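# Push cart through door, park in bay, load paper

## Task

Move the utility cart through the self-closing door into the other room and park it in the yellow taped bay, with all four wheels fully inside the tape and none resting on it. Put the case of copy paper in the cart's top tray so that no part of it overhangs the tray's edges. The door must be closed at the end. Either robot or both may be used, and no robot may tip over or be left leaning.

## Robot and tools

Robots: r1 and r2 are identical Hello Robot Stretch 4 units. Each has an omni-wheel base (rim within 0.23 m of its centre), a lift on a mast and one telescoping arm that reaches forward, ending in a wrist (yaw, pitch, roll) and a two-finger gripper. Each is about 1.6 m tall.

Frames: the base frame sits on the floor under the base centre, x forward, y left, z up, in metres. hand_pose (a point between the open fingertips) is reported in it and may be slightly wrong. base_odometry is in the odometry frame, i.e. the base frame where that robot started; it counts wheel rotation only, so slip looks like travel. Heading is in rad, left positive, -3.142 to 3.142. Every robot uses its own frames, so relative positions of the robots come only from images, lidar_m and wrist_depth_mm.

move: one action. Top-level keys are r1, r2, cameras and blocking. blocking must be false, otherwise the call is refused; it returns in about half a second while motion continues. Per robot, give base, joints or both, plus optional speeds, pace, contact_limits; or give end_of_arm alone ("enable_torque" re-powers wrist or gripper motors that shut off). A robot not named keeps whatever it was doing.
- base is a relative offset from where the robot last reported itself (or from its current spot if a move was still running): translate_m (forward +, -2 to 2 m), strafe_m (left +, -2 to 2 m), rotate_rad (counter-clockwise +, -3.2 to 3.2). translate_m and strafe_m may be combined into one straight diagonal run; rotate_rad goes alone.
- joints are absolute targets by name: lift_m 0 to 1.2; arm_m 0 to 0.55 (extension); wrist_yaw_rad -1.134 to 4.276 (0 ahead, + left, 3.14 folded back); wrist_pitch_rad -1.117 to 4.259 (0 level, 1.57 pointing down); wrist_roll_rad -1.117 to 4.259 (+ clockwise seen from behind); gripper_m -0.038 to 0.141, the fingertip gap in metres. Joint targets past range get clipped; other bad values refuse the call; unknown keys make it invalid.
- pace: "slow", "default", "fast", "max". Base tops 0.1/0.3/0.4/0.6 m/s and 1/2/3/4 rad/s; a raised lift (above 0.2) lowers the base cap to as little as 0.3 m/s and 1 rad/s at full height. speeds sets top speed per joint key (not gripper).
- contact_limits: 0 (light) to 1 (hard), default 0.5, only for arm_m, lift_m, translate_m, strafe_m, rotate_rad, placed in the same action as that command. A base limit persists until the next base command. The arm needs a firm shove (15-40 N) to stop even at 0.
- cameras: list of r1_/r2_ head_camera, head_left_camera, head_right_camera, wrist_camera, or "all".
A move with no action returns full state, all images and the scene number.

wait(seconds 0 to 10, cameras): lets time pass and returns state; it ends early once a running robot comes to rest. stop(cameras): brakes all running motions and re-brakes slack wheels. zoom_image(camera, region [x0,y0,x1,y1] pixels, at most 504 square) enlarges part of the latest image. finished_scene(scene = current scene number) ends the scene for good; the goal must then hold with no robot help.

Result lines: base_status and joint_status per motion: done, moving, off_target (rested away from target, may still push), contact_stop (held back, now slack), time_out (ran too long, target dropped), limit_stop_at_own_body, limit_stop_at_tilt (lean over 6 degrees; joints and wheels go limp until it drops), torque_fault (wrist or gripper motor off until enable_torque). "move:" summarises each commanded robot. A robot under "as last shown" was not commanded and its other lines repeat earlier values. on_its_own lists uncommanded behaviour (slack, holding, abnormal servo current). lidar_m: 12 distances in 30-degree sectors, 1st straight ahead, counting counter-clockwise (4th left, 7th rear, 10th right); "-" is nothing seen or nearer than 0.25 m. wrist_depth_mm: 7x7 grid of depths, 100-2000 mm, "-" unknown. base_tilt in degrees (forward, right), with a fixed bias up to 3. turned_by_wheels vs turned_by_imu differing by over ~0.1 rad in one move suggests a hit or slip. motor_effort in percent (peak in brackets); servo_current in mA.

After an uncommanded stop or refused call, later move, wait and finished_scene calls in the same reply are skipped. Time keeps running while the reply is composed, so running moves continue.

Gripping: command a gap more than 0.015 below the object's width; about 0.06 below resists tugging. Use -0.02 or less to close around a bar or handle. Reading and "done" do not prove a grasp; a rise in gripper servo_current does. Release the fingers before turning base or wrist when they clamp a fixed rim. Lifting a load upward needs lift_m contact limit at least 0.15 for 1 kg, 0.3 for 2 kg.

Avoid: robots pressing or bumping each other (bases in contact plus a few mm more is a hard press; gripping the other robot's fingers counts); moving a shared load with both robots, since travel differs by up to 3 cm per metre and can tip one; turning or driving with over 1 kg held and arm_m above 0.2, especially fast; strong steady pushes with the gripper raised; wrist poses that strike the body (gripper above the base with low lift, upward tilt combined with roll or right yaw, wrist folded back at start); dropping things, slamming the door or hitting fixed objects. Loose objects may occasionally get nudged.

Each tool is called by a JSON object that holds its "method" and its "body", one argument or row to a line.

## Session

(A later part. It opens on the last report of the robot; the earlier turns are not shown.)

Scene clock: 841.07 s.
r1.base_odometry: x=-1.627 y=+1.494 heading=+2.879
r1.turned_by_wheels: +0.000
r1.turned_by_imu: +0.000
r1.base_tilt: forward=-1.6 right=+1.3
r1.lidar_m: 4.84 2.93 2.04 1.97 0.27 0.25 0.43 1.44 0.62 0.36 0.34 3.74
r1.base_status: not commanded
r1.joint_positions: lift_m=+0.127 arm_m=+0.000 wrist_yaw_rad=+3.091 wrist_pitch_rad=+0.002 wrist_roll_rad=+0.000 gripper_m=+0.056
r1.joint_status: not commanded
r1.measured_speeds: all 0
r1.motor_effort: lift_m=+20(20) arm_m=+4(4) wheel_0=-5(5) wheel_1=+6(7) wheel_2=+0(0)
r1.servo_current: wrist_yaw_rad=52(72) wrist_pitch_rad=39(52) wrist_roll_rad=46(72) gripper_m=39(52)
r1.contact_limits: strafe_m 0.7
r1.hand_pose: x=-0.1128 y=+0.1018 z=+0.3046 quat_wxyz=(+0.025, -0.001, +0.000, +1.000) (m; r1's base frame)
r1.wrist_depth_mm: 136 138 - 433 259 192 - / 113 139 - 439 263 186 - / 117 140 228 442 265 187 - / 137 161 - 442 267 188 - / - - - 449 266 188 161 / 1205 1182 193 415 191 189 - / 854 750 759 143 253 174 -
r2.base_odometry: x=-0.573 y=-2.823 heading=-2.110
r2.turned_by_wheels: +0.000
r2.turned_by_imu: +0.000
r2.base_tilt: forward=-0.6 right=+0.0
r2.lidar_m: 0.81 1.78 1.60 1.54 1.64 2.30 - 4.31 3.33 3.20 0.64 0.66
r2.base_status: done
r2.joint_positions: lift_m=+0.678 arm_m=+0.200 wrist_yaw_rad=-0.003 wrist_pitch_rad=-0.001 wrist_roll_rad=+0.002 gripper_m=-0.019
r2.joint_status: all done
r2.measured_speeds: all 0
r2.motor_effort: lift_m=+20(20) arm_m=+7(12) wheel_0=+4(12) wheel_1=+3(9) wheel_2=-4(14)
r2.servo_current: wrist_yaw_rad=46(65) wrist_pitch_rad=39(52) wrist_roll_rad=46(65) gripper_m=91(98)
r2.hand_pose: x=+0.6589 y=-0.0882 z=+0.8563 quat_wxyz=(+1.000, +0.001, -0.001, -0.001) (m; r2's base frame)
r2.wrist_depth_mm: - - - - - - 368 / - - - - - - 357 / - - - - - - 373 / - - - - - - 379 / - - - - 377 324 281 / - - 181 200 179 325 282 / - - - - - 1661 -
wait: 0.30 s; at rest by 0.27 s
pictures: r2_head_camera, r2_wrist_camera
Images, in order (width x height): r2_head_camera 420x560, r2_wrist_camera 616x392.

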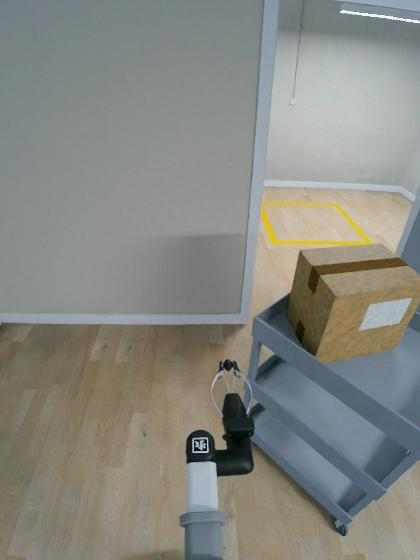

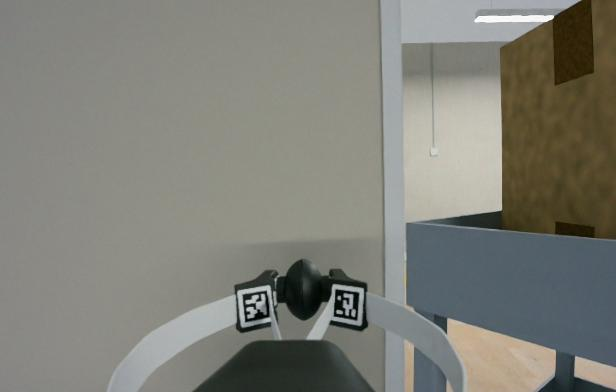

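{"method": "move", "body": {
  "blocking": false,
  "r2": {"base":{"translate_m":0.05}}
}}

{"method": "wait", "body": {
  "seconds": 0.8
}}

{"method": "move", "body": {
  "blocking": false,
  "r2": {"base":{"strafe_m":-0.42},"pace":"slow"}
}}

{"method": "wait", "body": {
  "seconds": 5.2,
  "cameras": ["r1_head_left_camera","r2_head_camera","r2_wrist_camera"]
}}

Scene clock: 853.53 s.
move: r2 moving
r1: as last shown
r1.lidar_m: 4.86 2.89 2.04 1.97 0.25 0.25 0.44 1.41 0.64 0.37 0.34 3.77
r1.motor_effort: lift_m=+20(20) arm_m=+4(4) wheel_0=-5(5) wheel_1=+7(7) wheel_2=+0(0)
r1.servo_current: wrist_yaw_rad=65(65) wrist_pitch_rad=46(46) wrist_roll_rad=52(59) gripper_m=39(46)
r1.contact_limits: strafe_m 0.7
r1.wrist_depth_mm: 136 138 - 430 260 192 - / 113 139 - 436 263 187 - / 117 139 229 439 263 186 - / 137 161 - 442 266 187 - / - - - 449 266 188 160 / 1205 1182 193 413 191 189 - / 854 741 759 143 253 173 -
r2.base_odometry: x=-0.589 y=-2.849 heading=-2.110
r2.turned_by_wheels: +0.000
r2.turned_by_imu: +0.001
r2.base_tilt: forward=-0.7 right=+0.1
r2.lidar_m: 0.81 1.75 1.60 1.53 1.61 2.28 - 4.38 3.33 3.19 0.62 0.64
r2.base_status: translate_m moving
r2.joint_positions: lift_m=+0.678 arm_m=+0.200 wrist_yaw_rad=-0.003 wrist_pitch_rad=-0.001 wrist_roll_rad=+0.002 gripper_m=-0.019
r2.joint_status: not commanded
r2.measured_speeds: translate_m=+0.107 strafe_m=+0.002 rotate_rad=+0.000 lift_m=+0.000 arm_m=+0.000 wrist_yaw_rad=+0.000 wrist_pitch_rad=+0.000 wrist_roll_rad=+0.000
r2.motor_effort: lift_m=+20(20) arm_m=+7(7) wheel_0=+4(10) wheel_1=+5(8) wheel_2=-9(14)
r2.servo_current: wrist_yaw_rad=46(59) wrist_pitch_rad=39(46) wrist_roll_rad=39(46) gripper_m=98(98)
r2.hand_pose: x=+0.6589 y=-0.0882 z=+0.8563 quat_wxyz=(+1.000, +0.001, -0.001, -0.001) (m; r2's base frame)
r2.wrist_depth_mm: - - - - - - 366 / - - - - - - 368 / - - - - - - 368 / - - - - - - 373 / - - - - 355 315 266 / - - 181 200 180 307 267 / - - - - - 290 -
pictures: none

Scene clock: 854.23 s.
earlier move: r2 done
r1.base_odometry: x=-1.627 y=+1.494 heading=+2.879
r1.turned_by_wheels: +0.000
r1.turned_by_imu: +0.000
r1.base_tilt: forward=-1.6 right=+1.3
r1.lidar_m: 4.86 2.90 2.05 2.00 0.25 0.25 0.40 1.43 0.65 0.34 0.33 3.77
r1.base_status: not commanded
r1.joint_positions: lift_m=+0.127 arm_m=+0.000 wrist_yaw_rad=+3.091 wrist_pitch_rad=+0.002 wrist_roll_rad=+0.000 gripper_m=+0.056
r1.joint_status: not commanded
r1.measured_speeds: all 0
r1.motor_effort: lift_m=+20(20) arm_m=+4(4) wheel_0=-4(5) wheel_1=+6(7) wheel_2=+0(0)
r1.servo_current: wrist_yaw_rad=46(65) wrist_pitch_rad=46(59) wrist_roll_rad=26(65) gripper_m=39(46)
r1.contact_limits: strafe_m 0.7
r1.hand_pose: x=-0.1128 y=+0.1018 z=+0.3046 quat_wxyz=(+0.025, -0.001, +0.000, +1.000) (m; r1's base frame)
r1.wrist_depth_mm: 136 138 - 430 260 193 - / 113 139 - 439 263 186 - / 117 140 229 436 263 187 - / 137 161 - 445 266 187 - / - - - 442 265 189 160 / 1205 1205 194 413 190 189 - / 854 750 750 143 252 174 -
r2.base_odometry: x=-0.599 y=-2.866 heading=-2.110
r2.turned_by_wheels: +0.000
r2.turned_by_imu: +0.000
r2.base_tilt: forward=-0.6 right=+0.0
r2.lidar_m: 0.79 1.71 1.60 1.54 1.62 2.25 - 4.36 3.33 3.21 0.60 0.61
r2.base_status: done
r2.joint_positions: lift_m=+0.678 arm_m=+0.200 wrist_yaw_rad=-0.003 wrist_pitch_rad=-0.001 wrist_roll_rad=+0.002 gripper_m=-0.019
r2.joint_status: not commanded
r2.measured_speeds: all 0
r2.motor_effort: lift_m=+20(20) arm_m=+7(7) wheel_0=+3(10) wheel_1=+3(8) wheel_2=-3(14)
r2.servo_current: wrist_yaw_rad=46(59) wrist_pitch_rad=39(46) wrist_roll_rad=59(59) gripper_m=91(98)
r2.hand_pose: x=+0.6589 y=-0.0882 z=+0.8563 quat_wxyz=(+1.000, +0.001, -0.001, -0.001) (m; r2's base frame)
r2.wrist_depth_mm: - - - - - - 362 / - - - - - - 347 / - - - - - - 366 / - - - - - - 368 / - - - - 340 291 258 / - - 181 200 180 286 253 / - - - - - 122 -
wait: 0.70 of 0.8 s (r2 has come to rest)
pictures: none

Scene clock: 854.73 s.
move: r2 moving
r1: as last shown
r1.lidar_m: 4.85 2.92 2.05 1.96 0.25 0.25 0.44 1.41 0.64 0.37 0.34 3.76
r1.motor_effort: lift_m=+20(20) arm_m=+4(4) wheel_0=-5(5) wheel_1=+6(7) wheel_2=+0(0)
r1.servo_current: wrist_yaw_rad=52(59) wrist_pitch_rad=46(46) wrist_roll_rad=52(65) gripper_m=39(46)
r1.contact_limits: strafe_m 0.7
r1.wrist_depth_mm: 136 138 - 433 259 193 - / 113 139 - 439 263 186 - / 117 140 229 442 264 186 - / 137 160 - 445 266 188 - / - - - 449 266 188 160 / 1205 1205 194 413 191 189 - / 842 768 759 143 253 174 -
r2.base_odometry: x=-0.611 y=-2.858 heading=-2.110
r2.turned_by_wheels: +0.000
r2.turned_by_imu: +0.000
r2.base_tilt: forward=-0.7 right=+0.0
r2.lidar_m: 0.74 1.72 1.60 1.54 1.64 2.31 - 4.40 3.27 3.19 0.60 0.62
r2.base_status: strafe_m moving
r2.joint_positions: lift_m=+0.678 arm_m=+0.200 wrist_yaw_rad=-0.003 wrist_pitch_rad=-0.001 wrist_roll_rad=+0.002 gripper_m=-0.019
r2.joint_status: not commanded
r2.measured_speeds: translate_m=+0.000 strafe_m=-0.055 rotate_rad=+0.002 lift_m=+0.000 arm_m=+0.000 wrist_yaw_rad=+0.000 wrist_pitch_rad=+0.000 wrist_roll_rad=+0.000
r2.motor_effort: lift_m=+20(20) arm_m=+7(7) wheel_0=+7(13) wheel_1=-8(8) wheel_2=+1(2)
r2.servo_current: wrist_yaw_rad=46(59) wrist_pitch_rad=39(46) wrist_roll_rad=39(52) gripper_m=85(98)
r2.hand_pose: x=+0.6589 y=-0.0882 z=+0.8563 quat_wxyz=(+1.000, +0.001, -0.001, -0.001) (m; r2's base frame)
r2.wrist_depth_mm: - - - - - - 342 / - - - - - - 345 / - - - - - - 351 / - - - - - - 340 / - - - - 329 282 252 / - - 181 200 180 273 245 / - - - - - 122 -
pictures: none

Scene clock: 859.57 s.
earlier move: r2 done
r1.base_odometry: x=-1.627 y=+1.494 heading=+2.879
r1.turned_by_wheels: +0.000
r1.turned_by_imu: +0.000
r1.base_tilt: forward=-1.6 right=+1.3
r1.lidar_m: 4.85 2.93 2.02 1.98 0.25 0.25 0.43 1.40 0.25 0.25 0.25 0.89
r1.base_status: not commanded
r1.joint_positions: lift_m=+0.127 arm_m=+0.000 wrist_yaw_rad=+3.091 wrist_pitch_rad=+0.002 wrist_roll_rad=+0.000 gripper_m=+0.056
r1.joint_status: not commanded
r1.measured_speeds: all 0
r1.motor_effort: lift_m=+20(20) arm_m=+4(4) wheel_0=-5(5) wheel_1=+7(7) wheel_2=+0(0)
r1.servo_current: wrist_yaw_rad=46(72) wrist_pitch_rad=46(52) wrist_roll_rad=33(72) gripper_m=39(52)
r1.contact_limits: strafe_m 0.7
r1.hand_pose: x=-0.1128 y=+0.1018 z=+0.3046 quat_wxyz=(+0.025, -0.001, +0.000, +1.000) (m; r1's base frame)
r1.wrist_depth_mm: 136 138 - 433 262 192 - / 113 139 - 436 260 186 - / 117 139 229 439 264 186 - / 137 161 - 442 266 188 - / - - - 445 265 189 160 / 1182 1205 193 415 191 189 - / 854 750 750 143 253 174 -
r2.base_odometry: x=-0.959 y=-2.650 heading=-2.110
r2.turned_by_wheels: +0.000
r2.turned_by_imu: +0.003
r2.base_tilt: forward=-0.7 right=+0.0
r2.lidar_m: 0.63 1.69 2.02 1.95 2.05 2.86 - 3.86 2.88 2.79 0.82 0.51
r2.base_status: done
r2.joint_positions: lift_m=+0.678 arm_m=+0.200 wrist_yaw_rad=+0.003 wrist_pitch_rad=-0.001 wrist_roll_rad=+0.002 gripper_m=-0.019
r2.joint_status: not commanded
r2.measured_speeds: all 0
r2.motor_effort: lift_m=+20(20) arm_m=+7(7) wheel_0=+3(22) wheel_1=-5(9) wheel_2=+4(6)
r2.servo_current: wrist_yaw_rad=46(78) wrist_pitch_rad=39(52) wrist_roll_rad=39(59) gripper_m=85(98)
r2.hand_pose: x=+0.6594 y=-0.0866 z=+0.8563 quat_wxyz=(+1.000, +0.001, -0.001, +0.001) (m; r2's base frame)
r2.wrist_depth_mm: - - - 282 290 307 322 / - - - 285 291 307 322 / - - - 327 294 309 322 / - - - 291 296 310 325 / - - 340 270 294 312 329 / - - 185 202 181 164 148 / - - - - 194 156 -
wait: 4.83 of 5.2 s (r2 has come to rest)
pictures: r1_head_left_camera, r2_head_camera, r2_wrist_camera
Images, in order (width x height): r1_head_left_camera 420x672, r2_head_camera 420x560, r2_wrist_camera 616x392.

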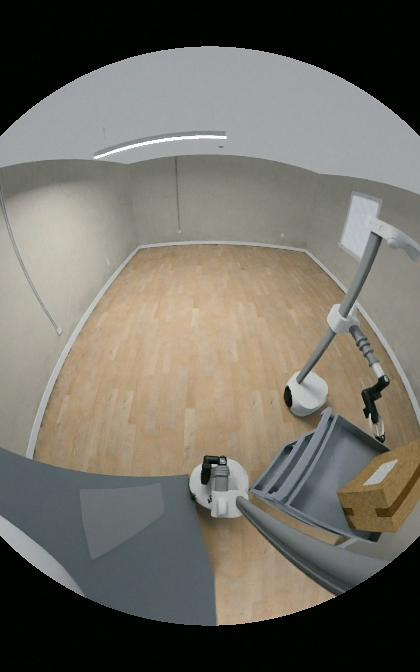

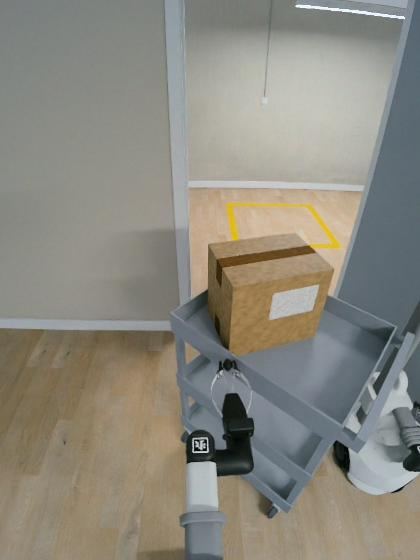

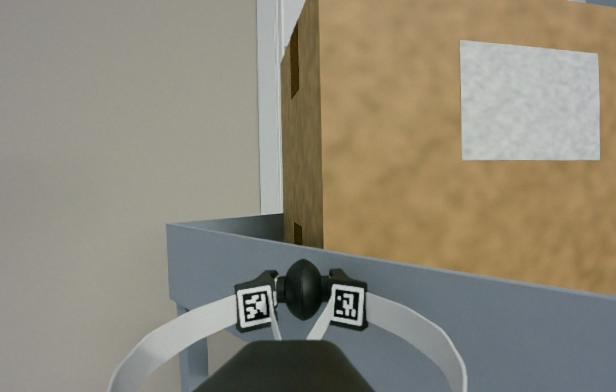

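{"method": "move", "body": {
  "blocking": false,
  "r2": {"base":{"strafe_m":0.3,"translate_m":-0.2},"joints":{"arm_m":0}}
}}

{"method": "wait", "body": {
  "seconds": 2
}}

{"method": "move", "body": {
  "blocking": false,
  "r1": {"base":{"strafe_m":-0.32},"pace":"slow","contact_limits":{"strafe_m":0.8}}
}}

{"method": "wait", "body": {
  "seconds": 4,
  "cameras": ["r1_head_left_camera","r1_head_right_camera","r2_head_camera","r2_head_left_camera"]
}}

Scene clock: 889.03 s.
move: r2 moving
r1: as last shown
r1.lidar_m: 4.86 2.93 2.06 1.99 0.26 0.25 0.44 1.41 0.25 0.25 0.25 0.90
r1.motor_effort: lift_m=+20(20) arm_m=+4(4) wheel_0=-4(5) wheel_1=+6(7) wheel_2=+0(0)
r1.servo_current: wrist_yaw_rad=33(59) wrist_pitch_rad=46(46) wrist_roll_rad=46(72) gripper_m=46(46)
r1.contact_limits: strafe_m 0.7
r1.wrist_depth_mm: 136 138 - 433 259 192 - / 113 139 - 436 262 187 - / 117 140 228 436 265 187 - / 137 162 - 442 265 188 - / - - - 449 265 189 160 / 1205 1205 193 413 191 188 - / 866 759 750 143 253 173 -
r2.base_odometry: x=-0.928 y=-2.649 heading=-2.109
r2.turned_by_wheels: +0.001
r2.turned_by_imu: +0.001
r2.base_tilt: forward=-0.7 right=+0.1
r2.lidar_m: 0.65 1.73 2.01 1.93 2.03 2.85 - 3.88 2.92 2.80 0.58 0.54
r2.base_status: translate_m moving; strafe_m moving
r2.joint_positions: lift_m=+0.678 arm_m=+0.149 wrist_yaw_rad=+0.003 wrist_pitch_rad=-0.001 wrist_roll_rad=+0.002 gripper_m=-0.019
r2.joint_status: arm_m moving
r2.measured_speeds: translate_m=-0.067 strafe_m=+0.102 rotate_rad=-0.001 lift_m=+0.000 arm_m=-0.195 wrist_yaw_rad=+0.000 wrist_pitch_rad=+0.000 wrist_roll_rad=+0.000
r2.motor_effort: lift_m=+20(20) arm_m=-6(11) wheel_0=-10(12) wheel_1=+7(10) wheel_2=+10(11)
r2.servo_current: wrist_yaw_rad=46(59) wrist_pitch_rad=39(46) wrist_roll_rad=33(59) gripper_m=78(91)
r2.hand_pose: x=+0.6090 y=-0.0866 z=+0.8563 quat_wxyz=(+1.000, +0.001, -0.001, +0.001) (m; r2's base frame)
r2.wrist_depth_mm: - - - - 343 359 379 / - - - 424 345 366 382 / - - - 384 347 364 382 / - - - 442 347 368 387 / - - 427 330 279 364 382 / - - 182 200 183 219 193 / - - - - - 203 193
pictures: none

Scene clock: 891.03 s.
earlier move: r2 moving
r1.base_odometry: x=-1.627 y=+1.494 heading=+2.879
r1.turned_by_wheels: +0.000
r1.turned_by_imu: +0.000
r1.base_tilt: forward=-1.6 right=+1.3
r1.lidar_m: 4.87 2.91 2.05 1.98 0.25 0.25 0.40 1.42 0.25 0.25 0.25 1.28
r1.base_status: not commanded
r1.joint_positions: lift_m=+0.127 arm_m=+0.000 wrist_yaw_rad=+3.091 wrist_pitch_rad=+0.002 wrist_roll_rad=+0.000 gripper_m=+0.056
r1.joint_status: not commanded
r1.measured_speeds: all 0
r1.motor_effort: lift_m=+20(20) arm_m=+4(4) wheel_0=-5(5) wheel_1=+6(7) wheel_2=+0(0)
r1.servo_current: wrist_yaw_rad=65(65) wrist_pitch_rad=46(52) wrist_roll_rad=59(72) gripper_m=39(52)
r1.contact_limits: strafe_m 0.7
r1.hand_pose: x=-0.1128 y=+0.1018 z=+0.3046 quat_wxyz=(+0.025, -0.001, +0.000, +1.000) (m; r1's base frame)
r1.wrist_depth_mm: 136 138 - 433 260 192 - / 113 139 - 436 262 187 - / 117 139 229 439 264 186 - / 137 161 - 442 265 188 - / - - - 445 266 188 160 / 1205 1205 193 415 190 189 - / 842 759 759 143 254 174 -
r2.base_odometry: x=-0.599 y=-2.633 heading=-2.109
r2.turned_by_wheels: +0.000
r2.turned_by_imu: +0.000
r2.base_tilt: forward=-0.7 right=+0.1
r2.lidar_m: 1.03 1.94 1.72 1.66 1.75 2.37 4.09 4.19 3.17 3.07 0.88 0.87
r2.base_status: translate_m moving; strafe_m moving
r2.joint_positions: lift_m=+0.678 arm_m=+0.000 wrist_yaw_rad=+0.003 wrist_pitch_rad=-0.001 wrist_roll_rad=+0.002 gripper_m=-0.019
r2.joint_status: all done
r2.measured_speeds: all 0
r2.motor_effort: lift_m=+20(20) arm_m=-7(14) wheel_0=-2(12) wheel_1=+3(10) wheel_2=+5(11)
r2.servo_current: wrist_yaw_rad=39(65) wrist_pitch_rad=33(46) wrist_roll_rad=46(59) gripper_m=85(91)
r2.hand_pose: x=+0.4597 y=-0.0867 z=+0.8563 quat_wxyz=(+1.000, +0.001, -0.001, +0.001) (m; r2's base frame)
r2.wrist_depth_mm: - - - - - - - / - - - - - - - / - - - - - 691 691 / - - - - - 676 699 / - - - 214 - - 569 / - - 181 201 180 - - / - - - - - - -
wait: 2.00 s; no rest
pictures: none

Scene clock: 891.53 s.
earlier move: r2 done
move: r1 moving
r1.base_odometry: x=-1.624 y=+1.508 heading=+2.879
r1.turned_by_wheels: +0.000
r1.turned_by_imu: +0.000
r1.base_tilt: forward=-1.6 right=+1.3
r1.lidar_m: 4.87 2.94 2.05 2.01 0.25 0.25 0.47 1.40 0.27 0.25 0.25 1.26
r1.base_status: strafe_m moving
r1.joint_positions: lift_m=+0.127 arm_m=+0.000 wrist_yaw_rad=+3.091 wrist_pitch_rad=+0.002 wrist_roll_rad=+0.000 gripper_m=+0.056
r1.joint_status: not commanded
r1.measured_speeds: translate_m=+0.000 strafe_m=-0.055 rotate_rad=-0.001 lift_m=+0.000 arm_m=+0.000 wrist_yaw_rad=+0.000 wrist_pitch_rad=+0.000 wrist_roll_rad=+0.000
r1.motor_effort: lift_m=+20(20) arm_m=+4(4) wheel_0=+6(6) wheel_1=-9(9) wheel_2=+0(1)
r1.servo_current: wrist_yaw_rad=52(65) wrist_pitch_rad=39(46) wrist_roll_rad=52(65) gripper_m=39(46)
r1.contact_limits: strafe_m 0.8
r1.hand_pose: x=-0.1128 y=+0.1018 z=+0.3046 quat_wxyz=(+0.025, -0.001, +0.000, +1.000) (m; r1's base frame)
r1.wrist_depth_mm: 136 138 - 404 262 193 - / 113 139 - 445 262 187 - / 117 139 229 452 264 187 - / 137 161 - 413 267 188 - / - - - 418 270 188 160 / 1229 1205 194 424 191 188 - / 842 759 759 143 255 174 -
r2.base_odometry: x=-0.599 y=-2.633 heading=-2.109
r2.turned_by_wheels: +0.000
r2.turned_by_imu: +0.000
r2.base_tilt: forward=-0.7 right=+0.1
r2.lidar_m: 1.02 1.94 1.73 1.66 1.78 2.40 4.09 4.18 3.17 3.07 0.86 0.87
r2.base_status: done
r2.joint_positions: lift_m=+0.678 arm_m=+0.000 wrist_yaw_rad=+0.003 wrist_pitch_rad=-0.001 wrist_roll_rad=+0.002 gripper_m=-0.019
r2.joint_status: not commanded
r2.measured_speeds: all 0
r2.motor_effort: lift_m=+20(20) arm_m=-7(7) wheel_0=+0(1) wheel_1=+3(3) wheel_2=+5(5)
r2.servo_current: wrist_yaw_rad=46(59) wrist_pitch_rad=39(46) wrist_roll_rad=39(59) gripper_m=72(85)
r2.hand_pose: x=+0.4597 y=-0.0867 z=+0.8563 quat_wxyz=(+1.000, +0.001, -0.001, +0.001) (m; r2's base frame)
r2.wrist_depth_mm: - - - - - - - / - - - - - - - / - - - - - 676 707 / - - - - - 683 707 / - - - 215 - - 564 / - - 182 201 180 - - / - - - - - - -
pictures: none

Scene clock: 895.40 s.
earlier move: r1 done
r1.base_odometry: x=-1.544 y=+1.803 heading=+2.879
r1.turned_by_wheels: +0.000
r1.turned_by_imu: -0.003
r1.base_tilt: forward=-1.6 right=+1.3
r1.lidar_m: 4.87 3.43 2.41 2.33 0.25 0.32 3.95 0.34 0.25 0.25 0.34 0.96
r1.base_status: done
r1.joint_positions: lift_m=+0.127 arm_m=+0.000 wrist_yaw_rad=+3.091 wrist_pitch_rad=+0.002 wrist_roll_rad=+0.000 gripper_m=+0.056
r1.joint_status: not commanded
r1.measured_speeds: all 0
r1.motor_effort: lift_m=+20(20) arm_m=+4(4) wheel_0=+3(9) wheel_1=-3(15) wheel_2=-2(4)
r1.servo_current: wrist_yaw_rad=39(72) wrist_pitch_rad=39(52) wrist_roll_rad=39(65) gripper_m=39(52)
r1.contact_limits: strafe_m 0.8
r1.hand_pose: x=-0.1128 y=+0.1018 z=+0.3046 quat_wxyz=(+0.025, -0.001, +0.000, +1.000) (m; r1's base frame)
r1.wrist_depth_mm: 136 138 - - 387 216 - / 114 139 - - 397 219 - / 117 140 271 - 399 220 168 / 137 160 - - 404 223 160 / - - - - 407 223 160 / 1229 1205 193 1205 187 223 170 / 854 750 768 798 362 192 -
r2.base_odometry: x=-0.599 y=-2.633 heading=-2.109
r2.turned_by_wheels: +0.000
r2.turned_by_imu: +0.001
r2.base_tilt: forward=-0.7 right=+0.0
r2.lidar_m: 0.96 1.93 1.73 1.66 1.73 2.39 4.07 4.17 3.18 3.09 1.02 0.84
r2.base_status: done
r2.joint_positions: lift_m=+0.678 arm_m=+0.000 wrist_yaw_rad=+0.003 wrist_pitch_rad=-0.001 wrist_roll_rad=+0.002 gripper_m=-0.019
r2.joint_status: not commanded
r2.measured_speeds: all 0
r2.motor_effort: lift_m=+20(20) arm_m=-7(7) wheel_0=+0(1) wheel_1=+3(4) wheel_2=+5(5)
r2.servo_current: wrist_yaw_rad=39(65) wrist_pitch_rad=33(46) wrist_roll_rad=39(65) gripper_m=85(91)
r2.hand_pose: x=+0.4597 y=-0.0867 z=+0.8563 quat_wxyz=(+1.000, +0.001, -0.001, +0.001) (m; r2's base frame)
r2.wrist_depth_mm: - - - - - - - / - - - - - - - / - - - 891 891 - - / - - - - 891 891 - / - - - 842 - 574 - / - - 181 200 178 - - / - - - - - - -
wait: 3.87 of 4 s (r1 has come to rest)
pictures: r1_head_left_camera, r1_head_right_camera, r2_head_camera, r2_head_left_camera
Images, in order (width x height): r1_head_left_camera 420x672, r1_head_right_camera 420x672, r2_head_camera 420x560, r2_head_left_camera 420x672.

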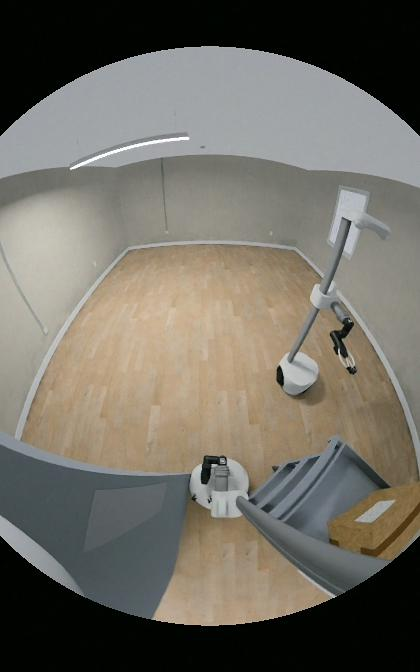

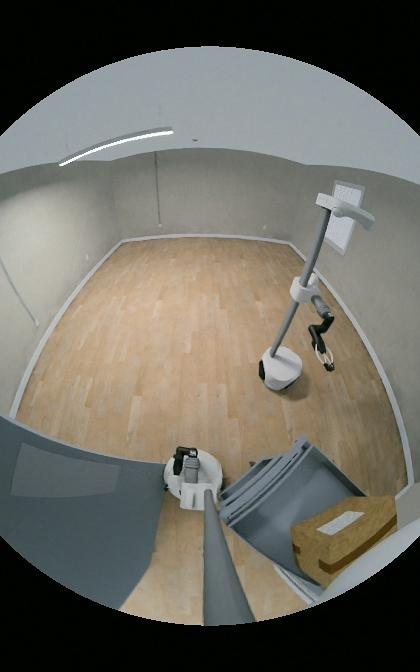

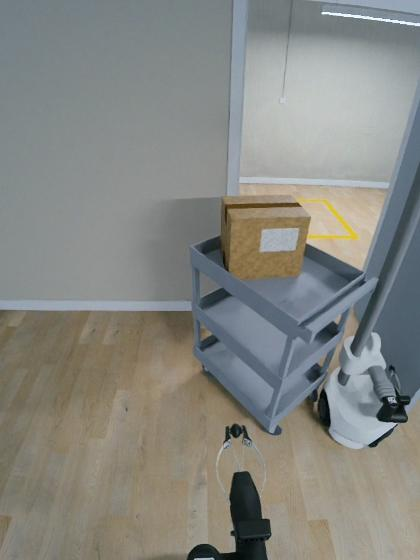

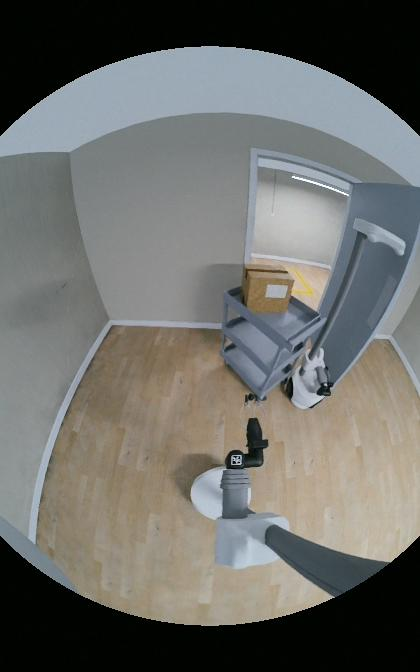

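{"method": "move", "body": {
  "blocking": false,
  "r2": {"base":{"strafe_m":0.0,"translate_m":-0.12},"joints":{"lift_m":0.93,"wrist_pitch_rad":1.57,"wrist_roll_rad":1.57,"gripper_m":0.141}}
}}

{"method": "wait", "body": {
  "seconds": 2
}}

{"method": "move", "body": {
  "blocking": false,
  "r2": {"base":{"strafe_m":-0.86}}
}}

{"method": "wait", "body": {
  "seconds": 4
}}

{"method": "move", "body": {
  "blocking": false,
  "r2": {"base":{"rotate_rad":0.68}}
}}

{"method": "wait", "body": {
  "seconds": 1.5
}}

{"method": "wait", "body": {
  "seconds": 0.4,
  "cameras": ["r2_head_camera","r2_head_left_camera","r2_wrist_camera"]
}}

Scene clock: 936.23 s.
move: r2 moving
r1: as last shown
r1.turned_by_imu: +0.000
r1.lidar_m: 4.86 3.43 2.42 2.32 0.25 0.31 3.92 0.37 0.25 0.25 0.36 0.96
r1.motor_effort: lift_m=+20(20) arm_m=+4(4) wheel_0=+3(4) wheel_1=-4(4) wheel_2=-2(2)
r1.servo_current: wrist_yaw_rad=33(59) wrist_pitch_rad=39(46) wrist_roll_rad=46(72) gripper_m=46(46)
r1.contact_limits: strafe_m 0.8
r1.wrist_depth_mm: 136 139 - - 387 217 - / 114 139 - - 397 218 - / 117 139 272 - 399 220 167 / 137 160 - - 407 222 160 / - - - - 407 223 160 / 1205 1229 195 1205 187 223 169 / 842 759 759 798 362 192 -
r2.base_odometry: x=-0.583 y=-2.606 heading=-2.109
r2.turned_by_wheels: +0.000
r2.turned_by_imu: +0.000
r2.base_tilt: forward=-0.7 right=+0.1
r2.lidar_m: 0.97 1.97 1.71 1.67 1.77 2.40 4.08 4.15 3.20 3.07 1.04 0.86
r2.base_status: translate_m moving; strafe_m moving
r2.joint_positions: lift_m=+0.716 arm_m=+0.000 wrist_yaw_rad=+0.003 wrist_pitch_rad=+0.582 wrist_roll_rad=+0.589 gripper_m=+0.005
r2.joint_status: lift_m moving; wrist_pitch_rad moving; wrist_roll_rad moving; gripper_m moving
r2.measured_speeds: translate_m=-0.121 strafe_m=+0.000 rotate_rad=-0.002 lift_m=+0.146 arm_m=+0.000 wrist_yaw_rad=+0.000 wrist_pitch_rad=+1.818 wrist_roll_rad=+1.820
r2.motor_effort: lift_m=+25(25) arm_m=-7(7) wheel_0=-8(9) wheel_1=-7(9) wheel_2=+11(14)
r2.servo_current: wrist_yaw_rad=52(59) wrist_pitch_rad=78(104) wrist_roll_rad=91(104) gripper_m=98(98)
r2.hand_pose: x=+0.4122 y=-0.0868 z=+0.7353 quat_wxyz=(+0.917, +0.278, +0.275, -0.082) (m; r2's base frame)
r2.wrist_depth_mm: - - 788 - - 878 820 / - - - 1255 - 1025 960 / - - - - 715 1060 891 / - - 1808 1397 - 1060 946 / - 1808 1618 1397 1138 960 904 / 1863 1661 1430 193 183 891 820 / 1661 1430 1182 - - 809 741
pictures: none

Scene clock: 938.20 s.
earlier move: r2 done
r1.base_odometry: x=-1.544 y=+1.803 heading=+2.879
r1.turned_by_wheels: +0.000
r1.turned_by_imu: +0.000
r1.base_tilt: forward=-1.6 right=+1.3
r1.lidar_m: 4.89 3.42 2.40 2.33 0.25 0.32 3.94 0.34 0.25 0.25 0.36 1.04
r1.base_status: not commanded
r1.joint_positions: lift_m=+0.127 arm_m=+0.000 wrist_yaw_rad=+3.091 wrist_pitch_rad=+0.002 wrist_roll_rad=+0.000 gripper_m=+0.056
r1.joint_status: not commanded
r1.measured_speeds: all 0
r1.motor_effort: lift_m=+20(20) arm_m=+4(4) wheel_0=+4(4) wheel_1=-3(4) wheel_2=-2(2)
r1.servo_current: wrist_yaw_rad=52(72) wrist_pitch_rad=39(52) wrist_roll_rad=52(72) gripper_m=46(52)
r1.contact_limits: strafe_m 0.8
r1.hand_pose: x=-0.1128 y=+0.1018 z=+0.3046 quat_wxyz=(+0.025, -0.001, +0.000, +1.000) (m; r1's base frame)
r1.wrist_depth_mm: 137 139 - - 389 216 - / 113 139 - - 394 218 - / 117 139 272 - 399 220 167 / 137 160 - - 407 223 160 / - - - - 407 223 160 / 1182 1182 194 1205 188 223 170 / 866 759 750 809 359 192 -
r2.base_odometry: x=-0.537 y=-2.530 heading=-2.110
r2.turned_by_wheels: +0.000
r2.turned_by_imu: +0.000
r2.base_tilt: forward=-0.7 right=+0.1
r2.lidar_m: 1.05 2.06 1.71 1.67 1.77 2.41 3.97 4.02 3.15 3.08 1.15 0.94
r2.base_status: done
r2.joint_positions: lift_m=+0.930 arm_m=+0.000 wrist_yaw_rad=+0.003 wrist_pitch_rad=+1.567 wrist_roll_rad=+1.568 gripper_m=+0.141
r2.joint_status: all done
r2.measured_speeds: all 0
r2.motor_effort: lift_m=+21(26) arm_m=-6(7) wheel_0=-3(10) wheel_1=-4(9) wheel_2=+2(14)
r2.servo_current: wrist_yaw_rad=46(59) wrist_pitch_rad=46(111) wrist_roll_rad=46(104) gripper_m=46(104)
r2.hand_pose: x=+0.1724 y=-0.0874 z=+0.8196 quat_wxyz=(+0.502, +0.500, +0.500, -0.498) (m; r2's base frame)
r2.wrist_depth_mm: 1060 1025 1042 1042 1042 1025 1025 / 1042 1042 1025 1042 1042 1025 1025 / 1060 1042 1042 1042 1025 1042 1042 / 1060 1042 1042 1025 - 1042 1042 / 1060 1042 1060 1060 - 1042 359 / 1078 1042 1042 1042 187 1025 1042 / 1060 1042 1042 - 1042 1042 1025
wait: 1.97 of 2 s (r2 has come to rest)
pictures: none

Scene clock: 938.70 s.
move: r2 moving
r1: as last shown
r1.lidar_m: 4.86 3.41 2.40 2.33 0.25 0.32 3.92 0.31 0.25 0.25 0.37 1.02
r1.motor_effort: lift_m=+20(20) arm_m=+4(4) wheel_0=+3(4) wheel_1=-3(4) wheel_2=-2(2)
r1.servo_current: wrist_yaw_rad=59(65) wrist_pitch_rad=46(46) wrist_roll_rad=39(65) gripper_m=39(46)
r1.contact_limits: strafe_m 0.8
r1.wrist_depth_mm: 136 138 - - 389 216 - / 114 139 - - 394 218 - / 117 139 272 - 402 220 168 / 137 160 - - 404 221 159 / - - - - 410 223 160 / 1205 1205 194 1205 187 223 169 / 842 759 759 809 359 193 -
r2.base_odometry: x=-0.568 y=-2.511 heading=-2.110
r2.turned_by_wheels: +0.000
r2.turned_by_imu: +0.000
r2.base_tilt: forward=-0.7 right=+0.1
r2.lidar_m: 1.01 2.02 1.76 1.70 1.80 2.53 3.97 4.01 3.14 3.03 1.16 0.91
r2.base_status: strafe_m moving
r2.joint_positions: lift_m=+0.930 arm_m=+0.000 wrist_yaw_rad=+0.003 wrist_pitch_rad=+1.567 wrist_roll_rad=+1.568 gripper_m=+0.141
r2.joint_status: not commanded
r2.measured_speeds: translate_m=-0.001 strafe_m=-0.139 rotate_rad=+0.003 lift_m=+0.000 arm_m=+0.000 wrist_yaw_rad=+0.000 wrist_pitch_rad=+0.000 wrist_roll_rad=+0.000
r2.motor_effort: lift_m=+21(21) arm_m=-7(7) wheel_0=+13(13) wheel_1=-9(11) wheel_2=-1(2)
r2.servo_current: wrist_yaw_rad=46(59) wrist_pitch_rad=46(46) wrist_roll_rad=46(59) gripper_m=39(59)
r2.hand_pose: x=+0.1724 y=-0.0874 z=+0.8196 quat_wxyz=(+0.502, +0.500, +0.500, -0.498) (m; r2's base frame)
r2.wrist_depth_mm: 1042 1025 1025 1042 1025 1042 1025 / 1042 1042 1042 1025 1025 1025 1025 / 1025 1042 1042 1025 1025 1008 1042 / 1060 1025 1042 1042 - 1025 1060 / 1060 1042 1042 1042 - 1042 359 / 1042 1060 1042 1042 187 1042 1042 / 1025 1060 1060 - 1025 1025 1042
pictures: none

Scene clock: 942.40 s.
earlier move: r2 done
r1.base_odometry: x=-1.544 y=+1.803 heading=+2.879
r1.turned_by_wheels: +0.000
r1.turned_by_imu: +0.000
r1.base_tilt: forward=-1.6 right=+1.2
r1.lidar_m: 0.74 0.80 2.40 2.33 0.25 0.32 3.94 0.31 0.25 0.25 0.39 3.31
r1.base_status: not commanded
r1.joint_positions: lift_m=+0.127 arm_m=+0.000 wrist_yaw_rad=+3.091 wrist_pitch_rad=+0.002 wrist_roll_rad=+0.000 gripper_m=+0.056
r1.joint_status: not commanded
r1.measured_speeds: all 0
r1.motor_effort: lift_m=+20(20) arm_m=+4(4) wheel_0=+3(4) wheel_1=-4(4) wheel_2=-2(2)
r1.servo_current: wrist_yaw_rad=59(72) wrist_pitch_rad=39(52) wrist_roll_rad=52(65) gripper_m=46(46)
r1.contact_limits: strafe_m 0.8
r1.hand_pose: x=-0.1128 y=+0.1018 z=+0.3046 quat_wxyz=(+0.025, -0.001, +0.000, +1.000) (m; r1's base frame)
r1.wrist_depth_mm: 136 138 - - 389 216 - / 114 139 - - 397 218 - / 117 139 271 - 399 220 168 / 137 160 - - 404 222 159 / - - - - 407 223 160 / 1182 1182 194 1205 188 223 169 / 842 750 759 798 362 193 -
r2.base_odometry: x=-1.276 y=-2.089 heading=-2.110
r2.turned_by_wheels: +0.000
r2.turned_by_imu: +0.001
r2.base_tilt: forward=-0.6 right=+0.1
r2.lidar_m: 0.80 0.99 2.62 2.53 2.63 3.70 4.02 3.10 2.29 2.23 2.34 0.99
r2.base_status: done
r2.joint_positions: lift_m=+0.930 arm_m=+0.000 wrist_yaw_rad=+0.003 wrist_pitch_rad=+1.567 wrist_roll_rad=+1.568 gripper_m=+0.141
r2.joint_status: not commanded
r2.measured_speeds: all 0
r2.motor_effort: lift_m=+21(21) arm_m=-7(7) wheel_0=+1(15) wheel_1=-3(12) wheel_2=+0(2)
r2.servo_current: wrist_yaw_rad=46(65) wrist_pitch_rad=39(52) wrist_roll_rad=52(59) gripper_m=46(59)
r2.hand_pose: x=+0.1724 y=-0.0874 z=+0.8196 quat_wxyz=(+0.502, +0.500, +0.500, -0.498) (m; r2's base frame)
r2.wrist_depth_mm: 1042 1042 1025 1025 1025 1025 1025 / 1042 1042 1078 1025 1025 1025 1025 / 1042 1060 1042 1042 1042 1042 1025 / 991 1042 1042 1042 - 1042 1042 / 891 1060 1025 1060 - 1042 355 / 1025 1060 1042 1042 187 1042 1025 / 1042 1060 1042 - 1042 1025 1042
wait: 3.70 of 4 s (r2 has come to rest)
pictures: none

Scene clock: 942.90 s.
move: r2 moving
r1: as last shown
r1.base_tilt: forward=-1.6 right=+1.3
r1.lidar_m: 0.74 0.90 2.40 2.33 0.25 0.30 3.93 0.35 0.25 0.25 0.36 3.32
r1.motor_effort: lift_m=+20(20) arm_m=+4(4) wheel_0=+3(4) wheel_1=-3(3) wheel_2=-2(2)
r1.servo_current: wrist_yaw_rad=26(65) wrist_pitch_rad=39(52) wrist_roll_rad=46(59) gripper_m=46(46)
r1.contact_limits: strafe_m 0.8
r1.wrist_depth_mm: 136 138 - - 387 216 - / 114 139 - - 397 218 - / 117 139 270 - 399 219 167 / 137 160 - - 404 222 159 / - - - - 407 224 160 / 1205 1182 194 1182 189 222 170 / 842 750 759 798 362 191 -
r2.base_odometry: x=-1.275 y=-2.089 heading=-1.882
r2.turned_by_wheels: +0.228
r2.turned_by_imu: +0.221
r2.base_tilt: forward=-0.7 right=+0.1
r2.lidar_m: 0.80 1.00 2.53 2.53 2.92 3.88 3.88 2.60 2.21 2.21 2.25 0.83
r2.base_status: rotate_rad moving
r2.joint_positions: lift_m=+0.930 arm_m=+0.000 wrist_yaw_rad=+0.003 wrist_pitch_rad=+1.567 wrist_roll_rad=+1.568 gripper_m=+0.141
r2.joint_status: not commanded
r2.measured_speeds: translate_m=-0.002 strafe_m=+0.000 rotate_rad=+0.875 lift_m=+0.000 arm_m=+0.000 wrist_yaw_rad=+0.000 wrist_pitch_rad=+0.000 wrist_roll_rad=+0.000
r2.motor_effort: lift_m=+21(21) arm_m=-7(7) wheel_0=-7(9) wheel_1=-10(10) wheel_2=-10(12)
r2.servo_current: wrist_yaw_rad=46(52) wrist_pitch_rad=39(46) wrist_roll_rad=39(59) gripper_m=52(52)
r2.hand_pose: x=+0.1724 y=-0.0874 z=+0.8196 quat_wxyz=(+0.502, +0.500, +0.500, -0.498) (m; r2's base frame)
r2.wrist_depth_mm: 1060 1025 1042 1042 1008 1025 1025 / 1060 1042 1042 1042 1025 1025 1025 / 891 1042 1042 1008 1042 1042 1025 / 891 1042 1042 1042 - 1025 1008 / 1042 1042 1042 1042 - 1042 355 / 1042 1025 1042 1060 187 1025 1042 / 1060 1042 1060 - 1042 1042 1025
pictures: none

Scene clock: 943.93 s.
earlier move: r2 done
r1.base_odometry: x=-1.544 y=+1.803 heading=+2.879
r1.turned_by_wheels: +0.000
r1.turned_by_imu: +0.000
r1.base_tilt: forward=-1.6 right=+1.3
r1.lidar_m: 0.75 0.91 2.42 2.32 0.25 0.30 3.96 0.34 0.25 0.25 0.39 3.33
r1.base_status: not commanded
r1.joint_positions: lift_m=+0.127 arm_m=+0.000 wrist_yaw_rad=+3.091 wrist_pitch_rad=+0.002 wrist_roll_rad=+0.000 gripper_m=+0.056
r1.joint_status: not commanded
r1.measured_speeds: all 0
r1.motor_effort: lift_m=+20(20) arm_m=+4(4) wheel_0=+3(4) wheel_1=-3(4) wheel_2=-2(2)
r1.servo_current: wrist_yaw_rad=39(65) wrist_pitch_rad=39(52) wrist_roll_rad=46(72) gripper_m=39(46)
r1.contact_limits: strafe_m 0.8
r1.hand_pose: x=-0.1128 y=+0.1018 z=+0.3046 quat_wxyz=(+0.025, -0.001, +0.000, +1.000) (m; r1's base frame)
r1.wrist_depth_mm: 136 139 - - 389 216 - / 114 139 - - 394 218 - / 117 140 271 - 399 220 167 / 137 160 - - 407 221 159 / - - - - 410 223 160 / 1205 1205 193 1182 187 221 169 / 854 759 759 809 359 191 -
r2.base_odometry: x=-1.275 y=-2.089 heading=-1.431
r2.turned_by_wheels: +0.451
r2.turned_by_imu: +0.440
r2.base_tilt: forward=-0.7 right=+0.1
r2.lidar_m: 0.99 2.54 2.52 2.82 3.92 3.87 2.72 2.22 2.22 2.38 0.84 0.79
r2.base_status: done
r2.joint_positions: lift_m=+0.930 arm_m=+0.000 wrist_yaw_rad=+0.003 wrist_pitch_rad=+1.567 wrist_roll_rad=+1.568 gripper_m=+0.141
r2.joint_status: not commanded
r2.measured_speeds: all 0
r2.motor_effort: lift_m=+21(21) arm_m=-7(7) wheel_0=-3(10) wheel_1=-3(10) wheel_2=-5(12)
r2.servo_current: wrist_yaw_rad=46(59) wrist_pitch_rad=39(52) wrist_roll_rad=52(59) gripper_m=52(59)
r2.hand_pose: x=+0.1724 y=-0.0874 z=+0.8196 quat_wxyz=(+0.502, +0.500, +0.500, -0.498) (m; r2's base frame)
r2.wrist_depth_mm: 831 917 1025 1025 1042 1025 1025 / 1042 1042 1042 1042 1025 1025 1042 / 1025 1042 1025 1025 1042 1042 1042 / 1042 1025 1042 1042 - 1025 1025 / 1042 1042 1042 1042 - 1025 357 / 1042 1078 1042 1025 187 1025 1042 / 1042 1042 1060 - 1042 1025 1042
wait: 1.03 of 1.5 s (r2 has come to rest)
pictures: none

Scene clock: 944.33 s.
r1.base_odometry: x=-1.544 y=+1.803 heading=+2.879
r1.turned_by_wheels: +0.000
r1.turned_by_imu: +0.000
r1.base_tilt: forward=-1.6 right=+1.3
r1.lidar_m: 0.75 0.91 2.42 2.36 0.25 0.33 3.93 0.38 0.25 0.25 0.37 3.31
r1.base_status: not commanded
r1.joint_positions: lift_m=+0.127 arm_m=+0.000 wrist_yaw_rad=+3.091 wrist_pitch_rad=+0.002 wrist_roll_rad=+0.000 gripper_m=+0.056
r1.joint_status: not commanded
r1.measured_speeds: all 0
r1.motor_effort: lift_m=+20(20) arm_m=+4(4) wheel_0=+3(4) wheel_1=-4(4) wheel_2=-2(2)
r1.servo_current: wrist_yaw_rad=59(65) wrist_pitch_rad=33(52) wrist_roll_rad=39(72) gripper_m=46(46)
r1.contact_limits: strafe_m 0.8
r1.hand_pose: x=-0.1128 y=+0.1018 z=+0.3046 quat_wxyz=(+0.025, -0.001, +0.000, +1.000) (m; r1's base frame)
r1.wrist_depth_mm: 137 138 - - 387 217 - / 114 139 - - 397 217 - / 117 139 272 - 399 219 167 / 137 160 - - 402 222 160 / - - - - 407 223 160 / 1205 1229 193 1205 189 224 169 / 842 759 750 798 362 193 -
r2.base_odometry: x=-1.275 y=-2.089 heading=-1.431
r2.turned_by_wheels: +0.000
r2.turned_by_imu: +0.000
r2.base_tilt: forward=-0.7 right=+0.0
r2.lidar_m: 1.00 2.54 2.52 2.81 3.91 3.88 2.74 2.25 2.21 2.34 0.82 0.80
r2.base_status: done
r2.joint_positions: lift_m=+0.930 arm_m=+0.000 wrist_yaw_rad=+0.003 wrist_pitch_rad=+1.567 wrist_roll_rad=+1.568 gripper_m=+0.141
r2.joint_status: not commanded
r2.measured_speeds: all 0
r2.motor_effort: lift_m=+21(21) arm_m=-7(7) wheel_0=-3(10) wheel_1=-4(10) wheel_2=-5(12)
r2.servo_current: wrist_yaw_rad=46(59) wrist_pitch_rad=39(52) wrist_roll_rad=46(59) gripper_m=52(59)
r2.hand_pose: x=+0.1724 y=-0.0874 z=+0.8196 quat_wxyz=(+0.502, +0.500, +0.500, -0.498) (m; r2's base frame)
r2.wrist_depth_mm: 831 917 1025 1025 1025 1025 1025 / 1042 1042 1042 1025 1025 1008 1042 / 1042 1042 1060 1042 1025 1042 1042 / 1042 1042 1025 1042 - 1025 1042 / 1042 1042 1042 1042 - 1025 355 / 1042 1042 1060 1025 187 1042 1025 / 1042 1042 1042 - 1025 1042 1060
wait: 0.40 s; at rest by 0.27 s
pictures: r2_head_camera, r2_head_left_camera, r2_wrist_camera
Images, in order (width x height): r2_head_camera 420x560, r2_head_left_camera 420x672, r2_wrist_camera 616x392.

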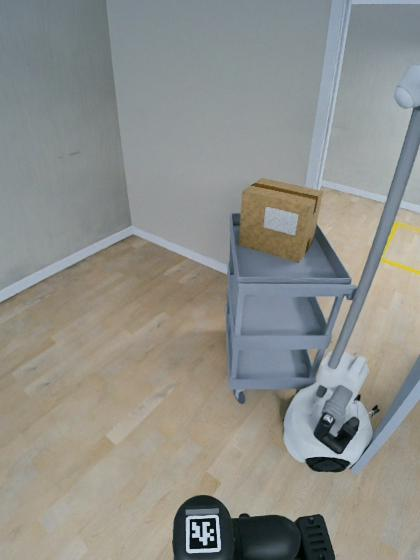

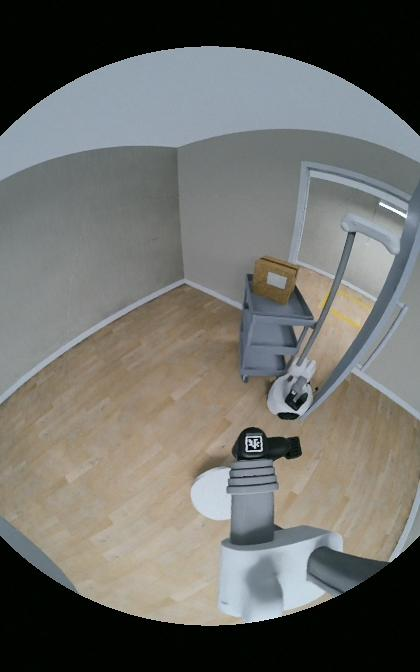

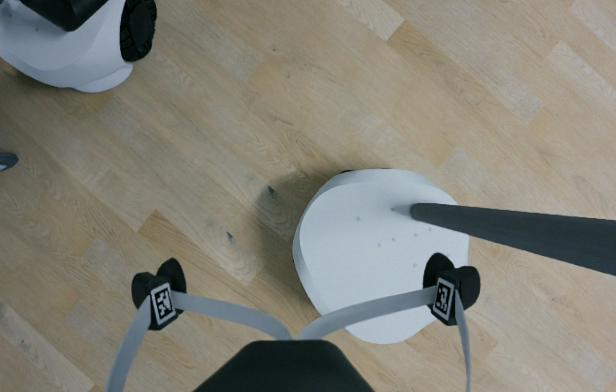

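{"method": "move", "body": {
  "blocking": false,
  "r2": {"base":{"translate_m":0.3},"joints":{"arm_m":0.4,"lift_m":1.0}}
}}

{"method": "wait", "body": {
  "seconds": 2.5
}}

{"method": "wait", "body": {
  "seconds": 0.4,
  "cameras": ["r2_head_camera","r2_wrist_camera"]
}}

Scene clock: 953.47 s.
move: r2 moving
r1: as last shown
r1.lidar_m: 0.67 0.89 2.39 2.34 0.25 0.31 3.95 0.34 0.25 0.25 0.38 3.35
r1.motor_effort: lift_m=+20(20) arm_m=+4(4) wheel_0=+3(3) wheel_1=-4(4) wheel_2=-2(2)
r1.servo_current: wrist_yaw_rad=46(65) wrist_pitch_rad=39(46) wrist_roll_rad=59(65) gripper_m=46(46)
r1.contact_limits: strafe_m 0.8
r1.wrist_depth_mm: 136 138 - - 389 217 - / 114 139 - - 394 218 - / 117 140 271 - 402 220 168 / 137 160 - - 407 222 159 / - - - - 407 222 160 / 1205 1205 195 1205 188 224 169 / 842 750 750 788 362 193 -
r2.base_odometry: x=-1.271 y=-2.119 heading=-1.431
r2.turned_by_wheels: +0.000
r2.turned_by_imu: +0.001
r2.base_tilt: forward=-0.7 right=+0.1
r2.lidar_m: 0.97 2.51 2.49 2.78 3.93 3.90 2.73 2.25 2.22 2.31 0.79 0.76
r2.base_status: translate_m moving
r2.joint_positions: lift_m=+0.967 arm_m=+0.050 wrist_yaw_rad=+0.003 wrist_pitch_rad=+1.567 wrist_roll_rad=+1.568 gripper_m=+0.141
r2.joint_status: lift_m moving; arm_m moving
r2.measured_speeds: translate_m=+0.121 strafe_m=+0.000 rotate_rad=+0.000 lift_m=+0.141 arm_m=+0.195 wrist_yaw_rad=+0.000 wrist_pitch_rad=+0.000 wrist_roll_rad=+0.001
r2.motor_effort: lift_m=+22(23) arm_m=+9(10) wheel_0=+9(9) wheel_1=+8(8) wheel_2=-13(14)
r2.servo_current: wrist_yaw_rad=39(52) wrist_pitch_rad=39(46) wrist_roll_rad=39(59) gripper_m=52(52)
r2.hand_pose: x=+0.2226 y=-0.0874 z=+0.8573 quat_wxyz=(+0.502, +0.500, +0.500, -0.498) (m; r2's base frame)
r2.wrist_depth_mm: 866 854 1042 1060 1060 1078 1060 / 1060 1025 1060 1042 1060 1078 1078 / 1078 1060 1060 1078 1060 1078 1060 / 1078 1078 1078 1060 - 1060 1078 / 1078 1078 1098 1098 - 1060 1078 / 1078 1078 1060 1098 187 1098 1060 / 1078 1078 1078 - 1098 1078 1078
pictures: none

Scene clock: 955.43 s.
earlier move: r2 done
r1.base_odometry: x=-1.544 y=+1.803 heading=+2.879
r1.turned_by_wheels: +0.000
r1.turned_by_imu: +0.000
r1.base_tilt: forward=-1.6 right=+1.3
r1.lidar_m: 0.58 3.42 2.41 2.32 0.25 0.32 3.95 0.34 0.25 0.25 0.37 0.51
r1.base_status: not commanded
r1.joint_positions: lift_m=+0.127 arm_m=+0.000 wrist_yaw_rad=+3.091 wrist_pitch_rad=+0.002 wrist_roll_rad=+0.000 gripper_m=+0.056
r1.joint_status: not commanded
r1.measured_speeds: all 0
r1.motor_effort: lift_m=+20(20) arm_m=+4(4) wheel_0=+3(4) wheel_1=-3(4) wheel_2=-2(2)
r1.servo_current: wrist_yaw_rad=46(72) wrist_pitch_rad=46(46) wrist_roll_rad=46(65) gripper_m=46(46)
r1.contact_limits: strafe_m 0.8
r1.hand_pose: x=-0.1128 y=+0.1018 z=+0.3046 quat_wxyz=(+0.025, -0.001, +0.000, +1.000) (m; r1's base frame)
r1.wrist_depth_mm: 136 138 - - 387 216 - / 114 139 - - 397 218 - / 117 139 271 - 399 220 168 / 137 160 - - 407 224 160 / - - - - 410 223 160 / 1205 1205 193 1205 187 223 169 / 866 750 750 798 362 192 -
r2.base_odometry: x=-1.234 y=-2.385 heading=-1.430
r2.turned_by_wheels: +0.000
r2.turned_by_imu: +0.001
r2.base_tilt: forward=-0.7 right=+0.1
r2.lidar_m: 0.70 2.34 2.32 2.60 4.12 4.12 2.98 2.45 2.42 2.11 0.59 0.62
r2.base_status: done
r2.joint_positions: lift_m=+1.000 arm_m=+0.400 wrist_yaw_rad=+0.003 wrist_pitch_rad=+1.567 wrist_roll_rad=+1.568 gripper_m=+0.141
r2.joint_status: all done
r2.measured_speeds: all 0
r2.motor_effort: lift_m=+21(24) arm_m=+7(11) wheel_0=+4(10) wheel_1=+3(10) wheel_2=-4(14)
r2.servo_current: wrist_yaw_rad=39(65) wrist_pitch_rad=39(46) wrist_roll_rad=46(59) gripper_m=52(59)
r2.hand_pose: x=+0.5719 y=-0.0874 z=+0.8896 quat_wxyz=(+0.502, +0.500, +0.500, -0.498) (m; r2's base frame)
r2.wrist_depth_mm: - 266 866 891 891 1118 1078 / 263 256 904 1118 1098 1098 1098 / 265 253 640 1098 1118 1118 1098 / 1118 1118 1118 1118 1098 1118 - / 1138 1118 1118 1098 1098 - - / 1138 1118 1138 1118 1098 186 - / 1138 1118 1118 - 1118 1118 1098
wait: 1.97 of 2.5 s (r2 has come to rest)
pictures: none

Scene clock: 955.83 s.
r1.base_odometry: x=-1.544 y=+1.803 heading=+2.879
r1.turned_by_wheels: +0.000
r1.turned_by_imu: +0.000
r1.base_tilt: forward=-1.6 right=+1.2
r1.lidar_m: 0.56 3.42 2.43 2.32 0.25 0.30 3.95 0.33 0.25 0.25 0.37 0.52
r1.base_status: not commanded
r1.joint_positions: lift_m=+0.127 arm_m=+0.000 wrist_yaw_rad=+3.091 wrist_pitch_rad=+0.002 wrist_roll_rad=+0.000 gripper_m=+0.056
r1.joint_status: not commanded
r1.measured_speeds: all 0
r1.motor_effort: lift_m=+20(20) arm_m=+4(4) wheel_0=+3(4) wheel_1=-3(4) wheel_2=-2(2)
r1.servo_current: wrist_yaw_rad=46(72) wrist_pitch_rad=39(46) wrist_roll_rad=39(65) gripper_m=39(46)
r1.contact_limits: strafe_m 0.8
r1.hand_pose: x=-0.1128 y=+0.1018 z=+0.3046 quat_wxyz=(+0.025, -0.001, +0.000, +1.000) (m; r1's base frame)
r1.wrist_depth_mm: 136 138 - - 387 216 - / 114 139 - - 397 218 - / 117 139 271 - 399 220 168 / 137 160 - - 402 221 160 / - - - - 410 223 160 / 1229 1205 195 1205 187 223 169 / 854 750 759 798 359 192 -
r2.base_odometry: x=-1.234 y=-2.385 heading=-1.430
r2.turned_by_wheels: +0.000
r2.turned_by_imu: +0.000
r2.base_tilt: forward=-0.7 right=+0.1
r2.lidar_m: 0.72 2.34 2.31 2.60 4.11 4.10 2.97 2.43 2.41 2.10 0.58 0.60
r2.base_status: done
r2.joint_positions: lift_m=+1.000 arm_m=+0.400 wrist_yaw_rad=+0.003 wrist_pitch_rad=+1.567 wrist_roll_rad=+1.568 gripper_m=+0.141
r2.joint_status: all done
r2.measured_speeds: all 0
r2.motor_effort: lift_m=+21(24) arm_m=+7(11) wheel_0=+3(10) wheel_1=+3(10) wheel_2=-4(14)
r2.servo_current: wrist_yaw_rad=59(65) wrist_pitch_rad=46(46) wrist_roll_rad=39(59) gripper_m=59(59)
r2.hand_pose: x=+0.5719 y=-0.0874 z=+0.8896 quat_wxyz=(+0.502, +0.500, +0.500, -0.498) (m; r2's base frame)
r2.wrist_depth_mm: - 266 866 891 878 1078 1078 / 263 256 891 1098 1098 1098 1078 / 264 252 640 1118 1098 1098 1098 / 1118 1098 1138 1118 1118 1118 - / 1098 1118 1118 1118 1078 - - / 1138 1098 1118 1118 1098 186 - / 1118 1118 1098 - 1118 1098 1098
wait: 0.40 s; at rest by 0.27 s
pictures: r2_head_camera, r2_wrist_camera
Images, in order (width x height): r2_head_camera 420x560, r2_wrist_camera 616x392.

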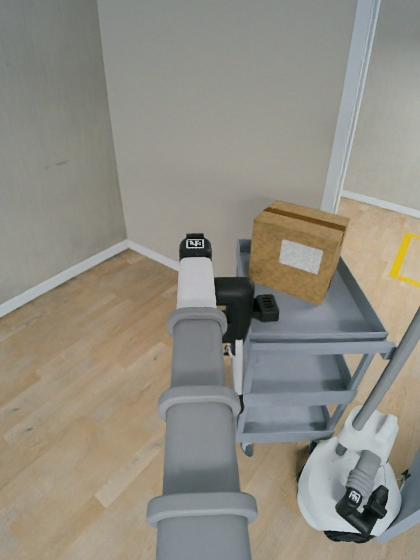

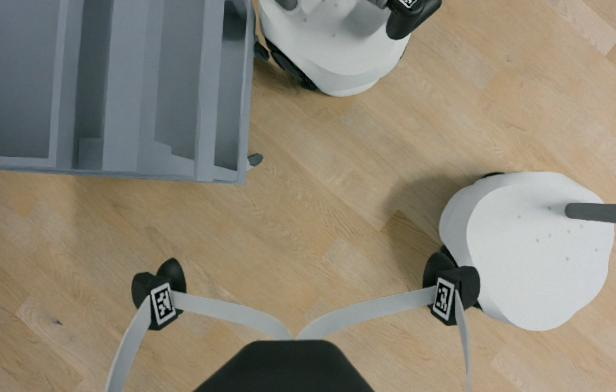

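{"method": "zoom_image", "body": {
  "camera": "r2_wrist_camera",
  "region": [0, 0, 300, 200]
}}

Scaled by 1.680.

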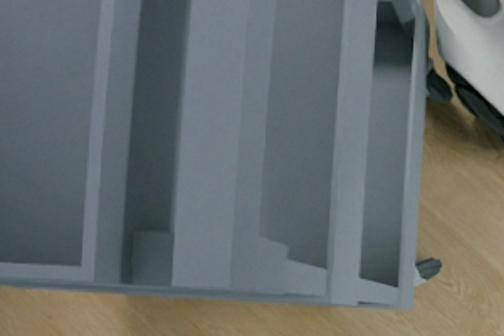

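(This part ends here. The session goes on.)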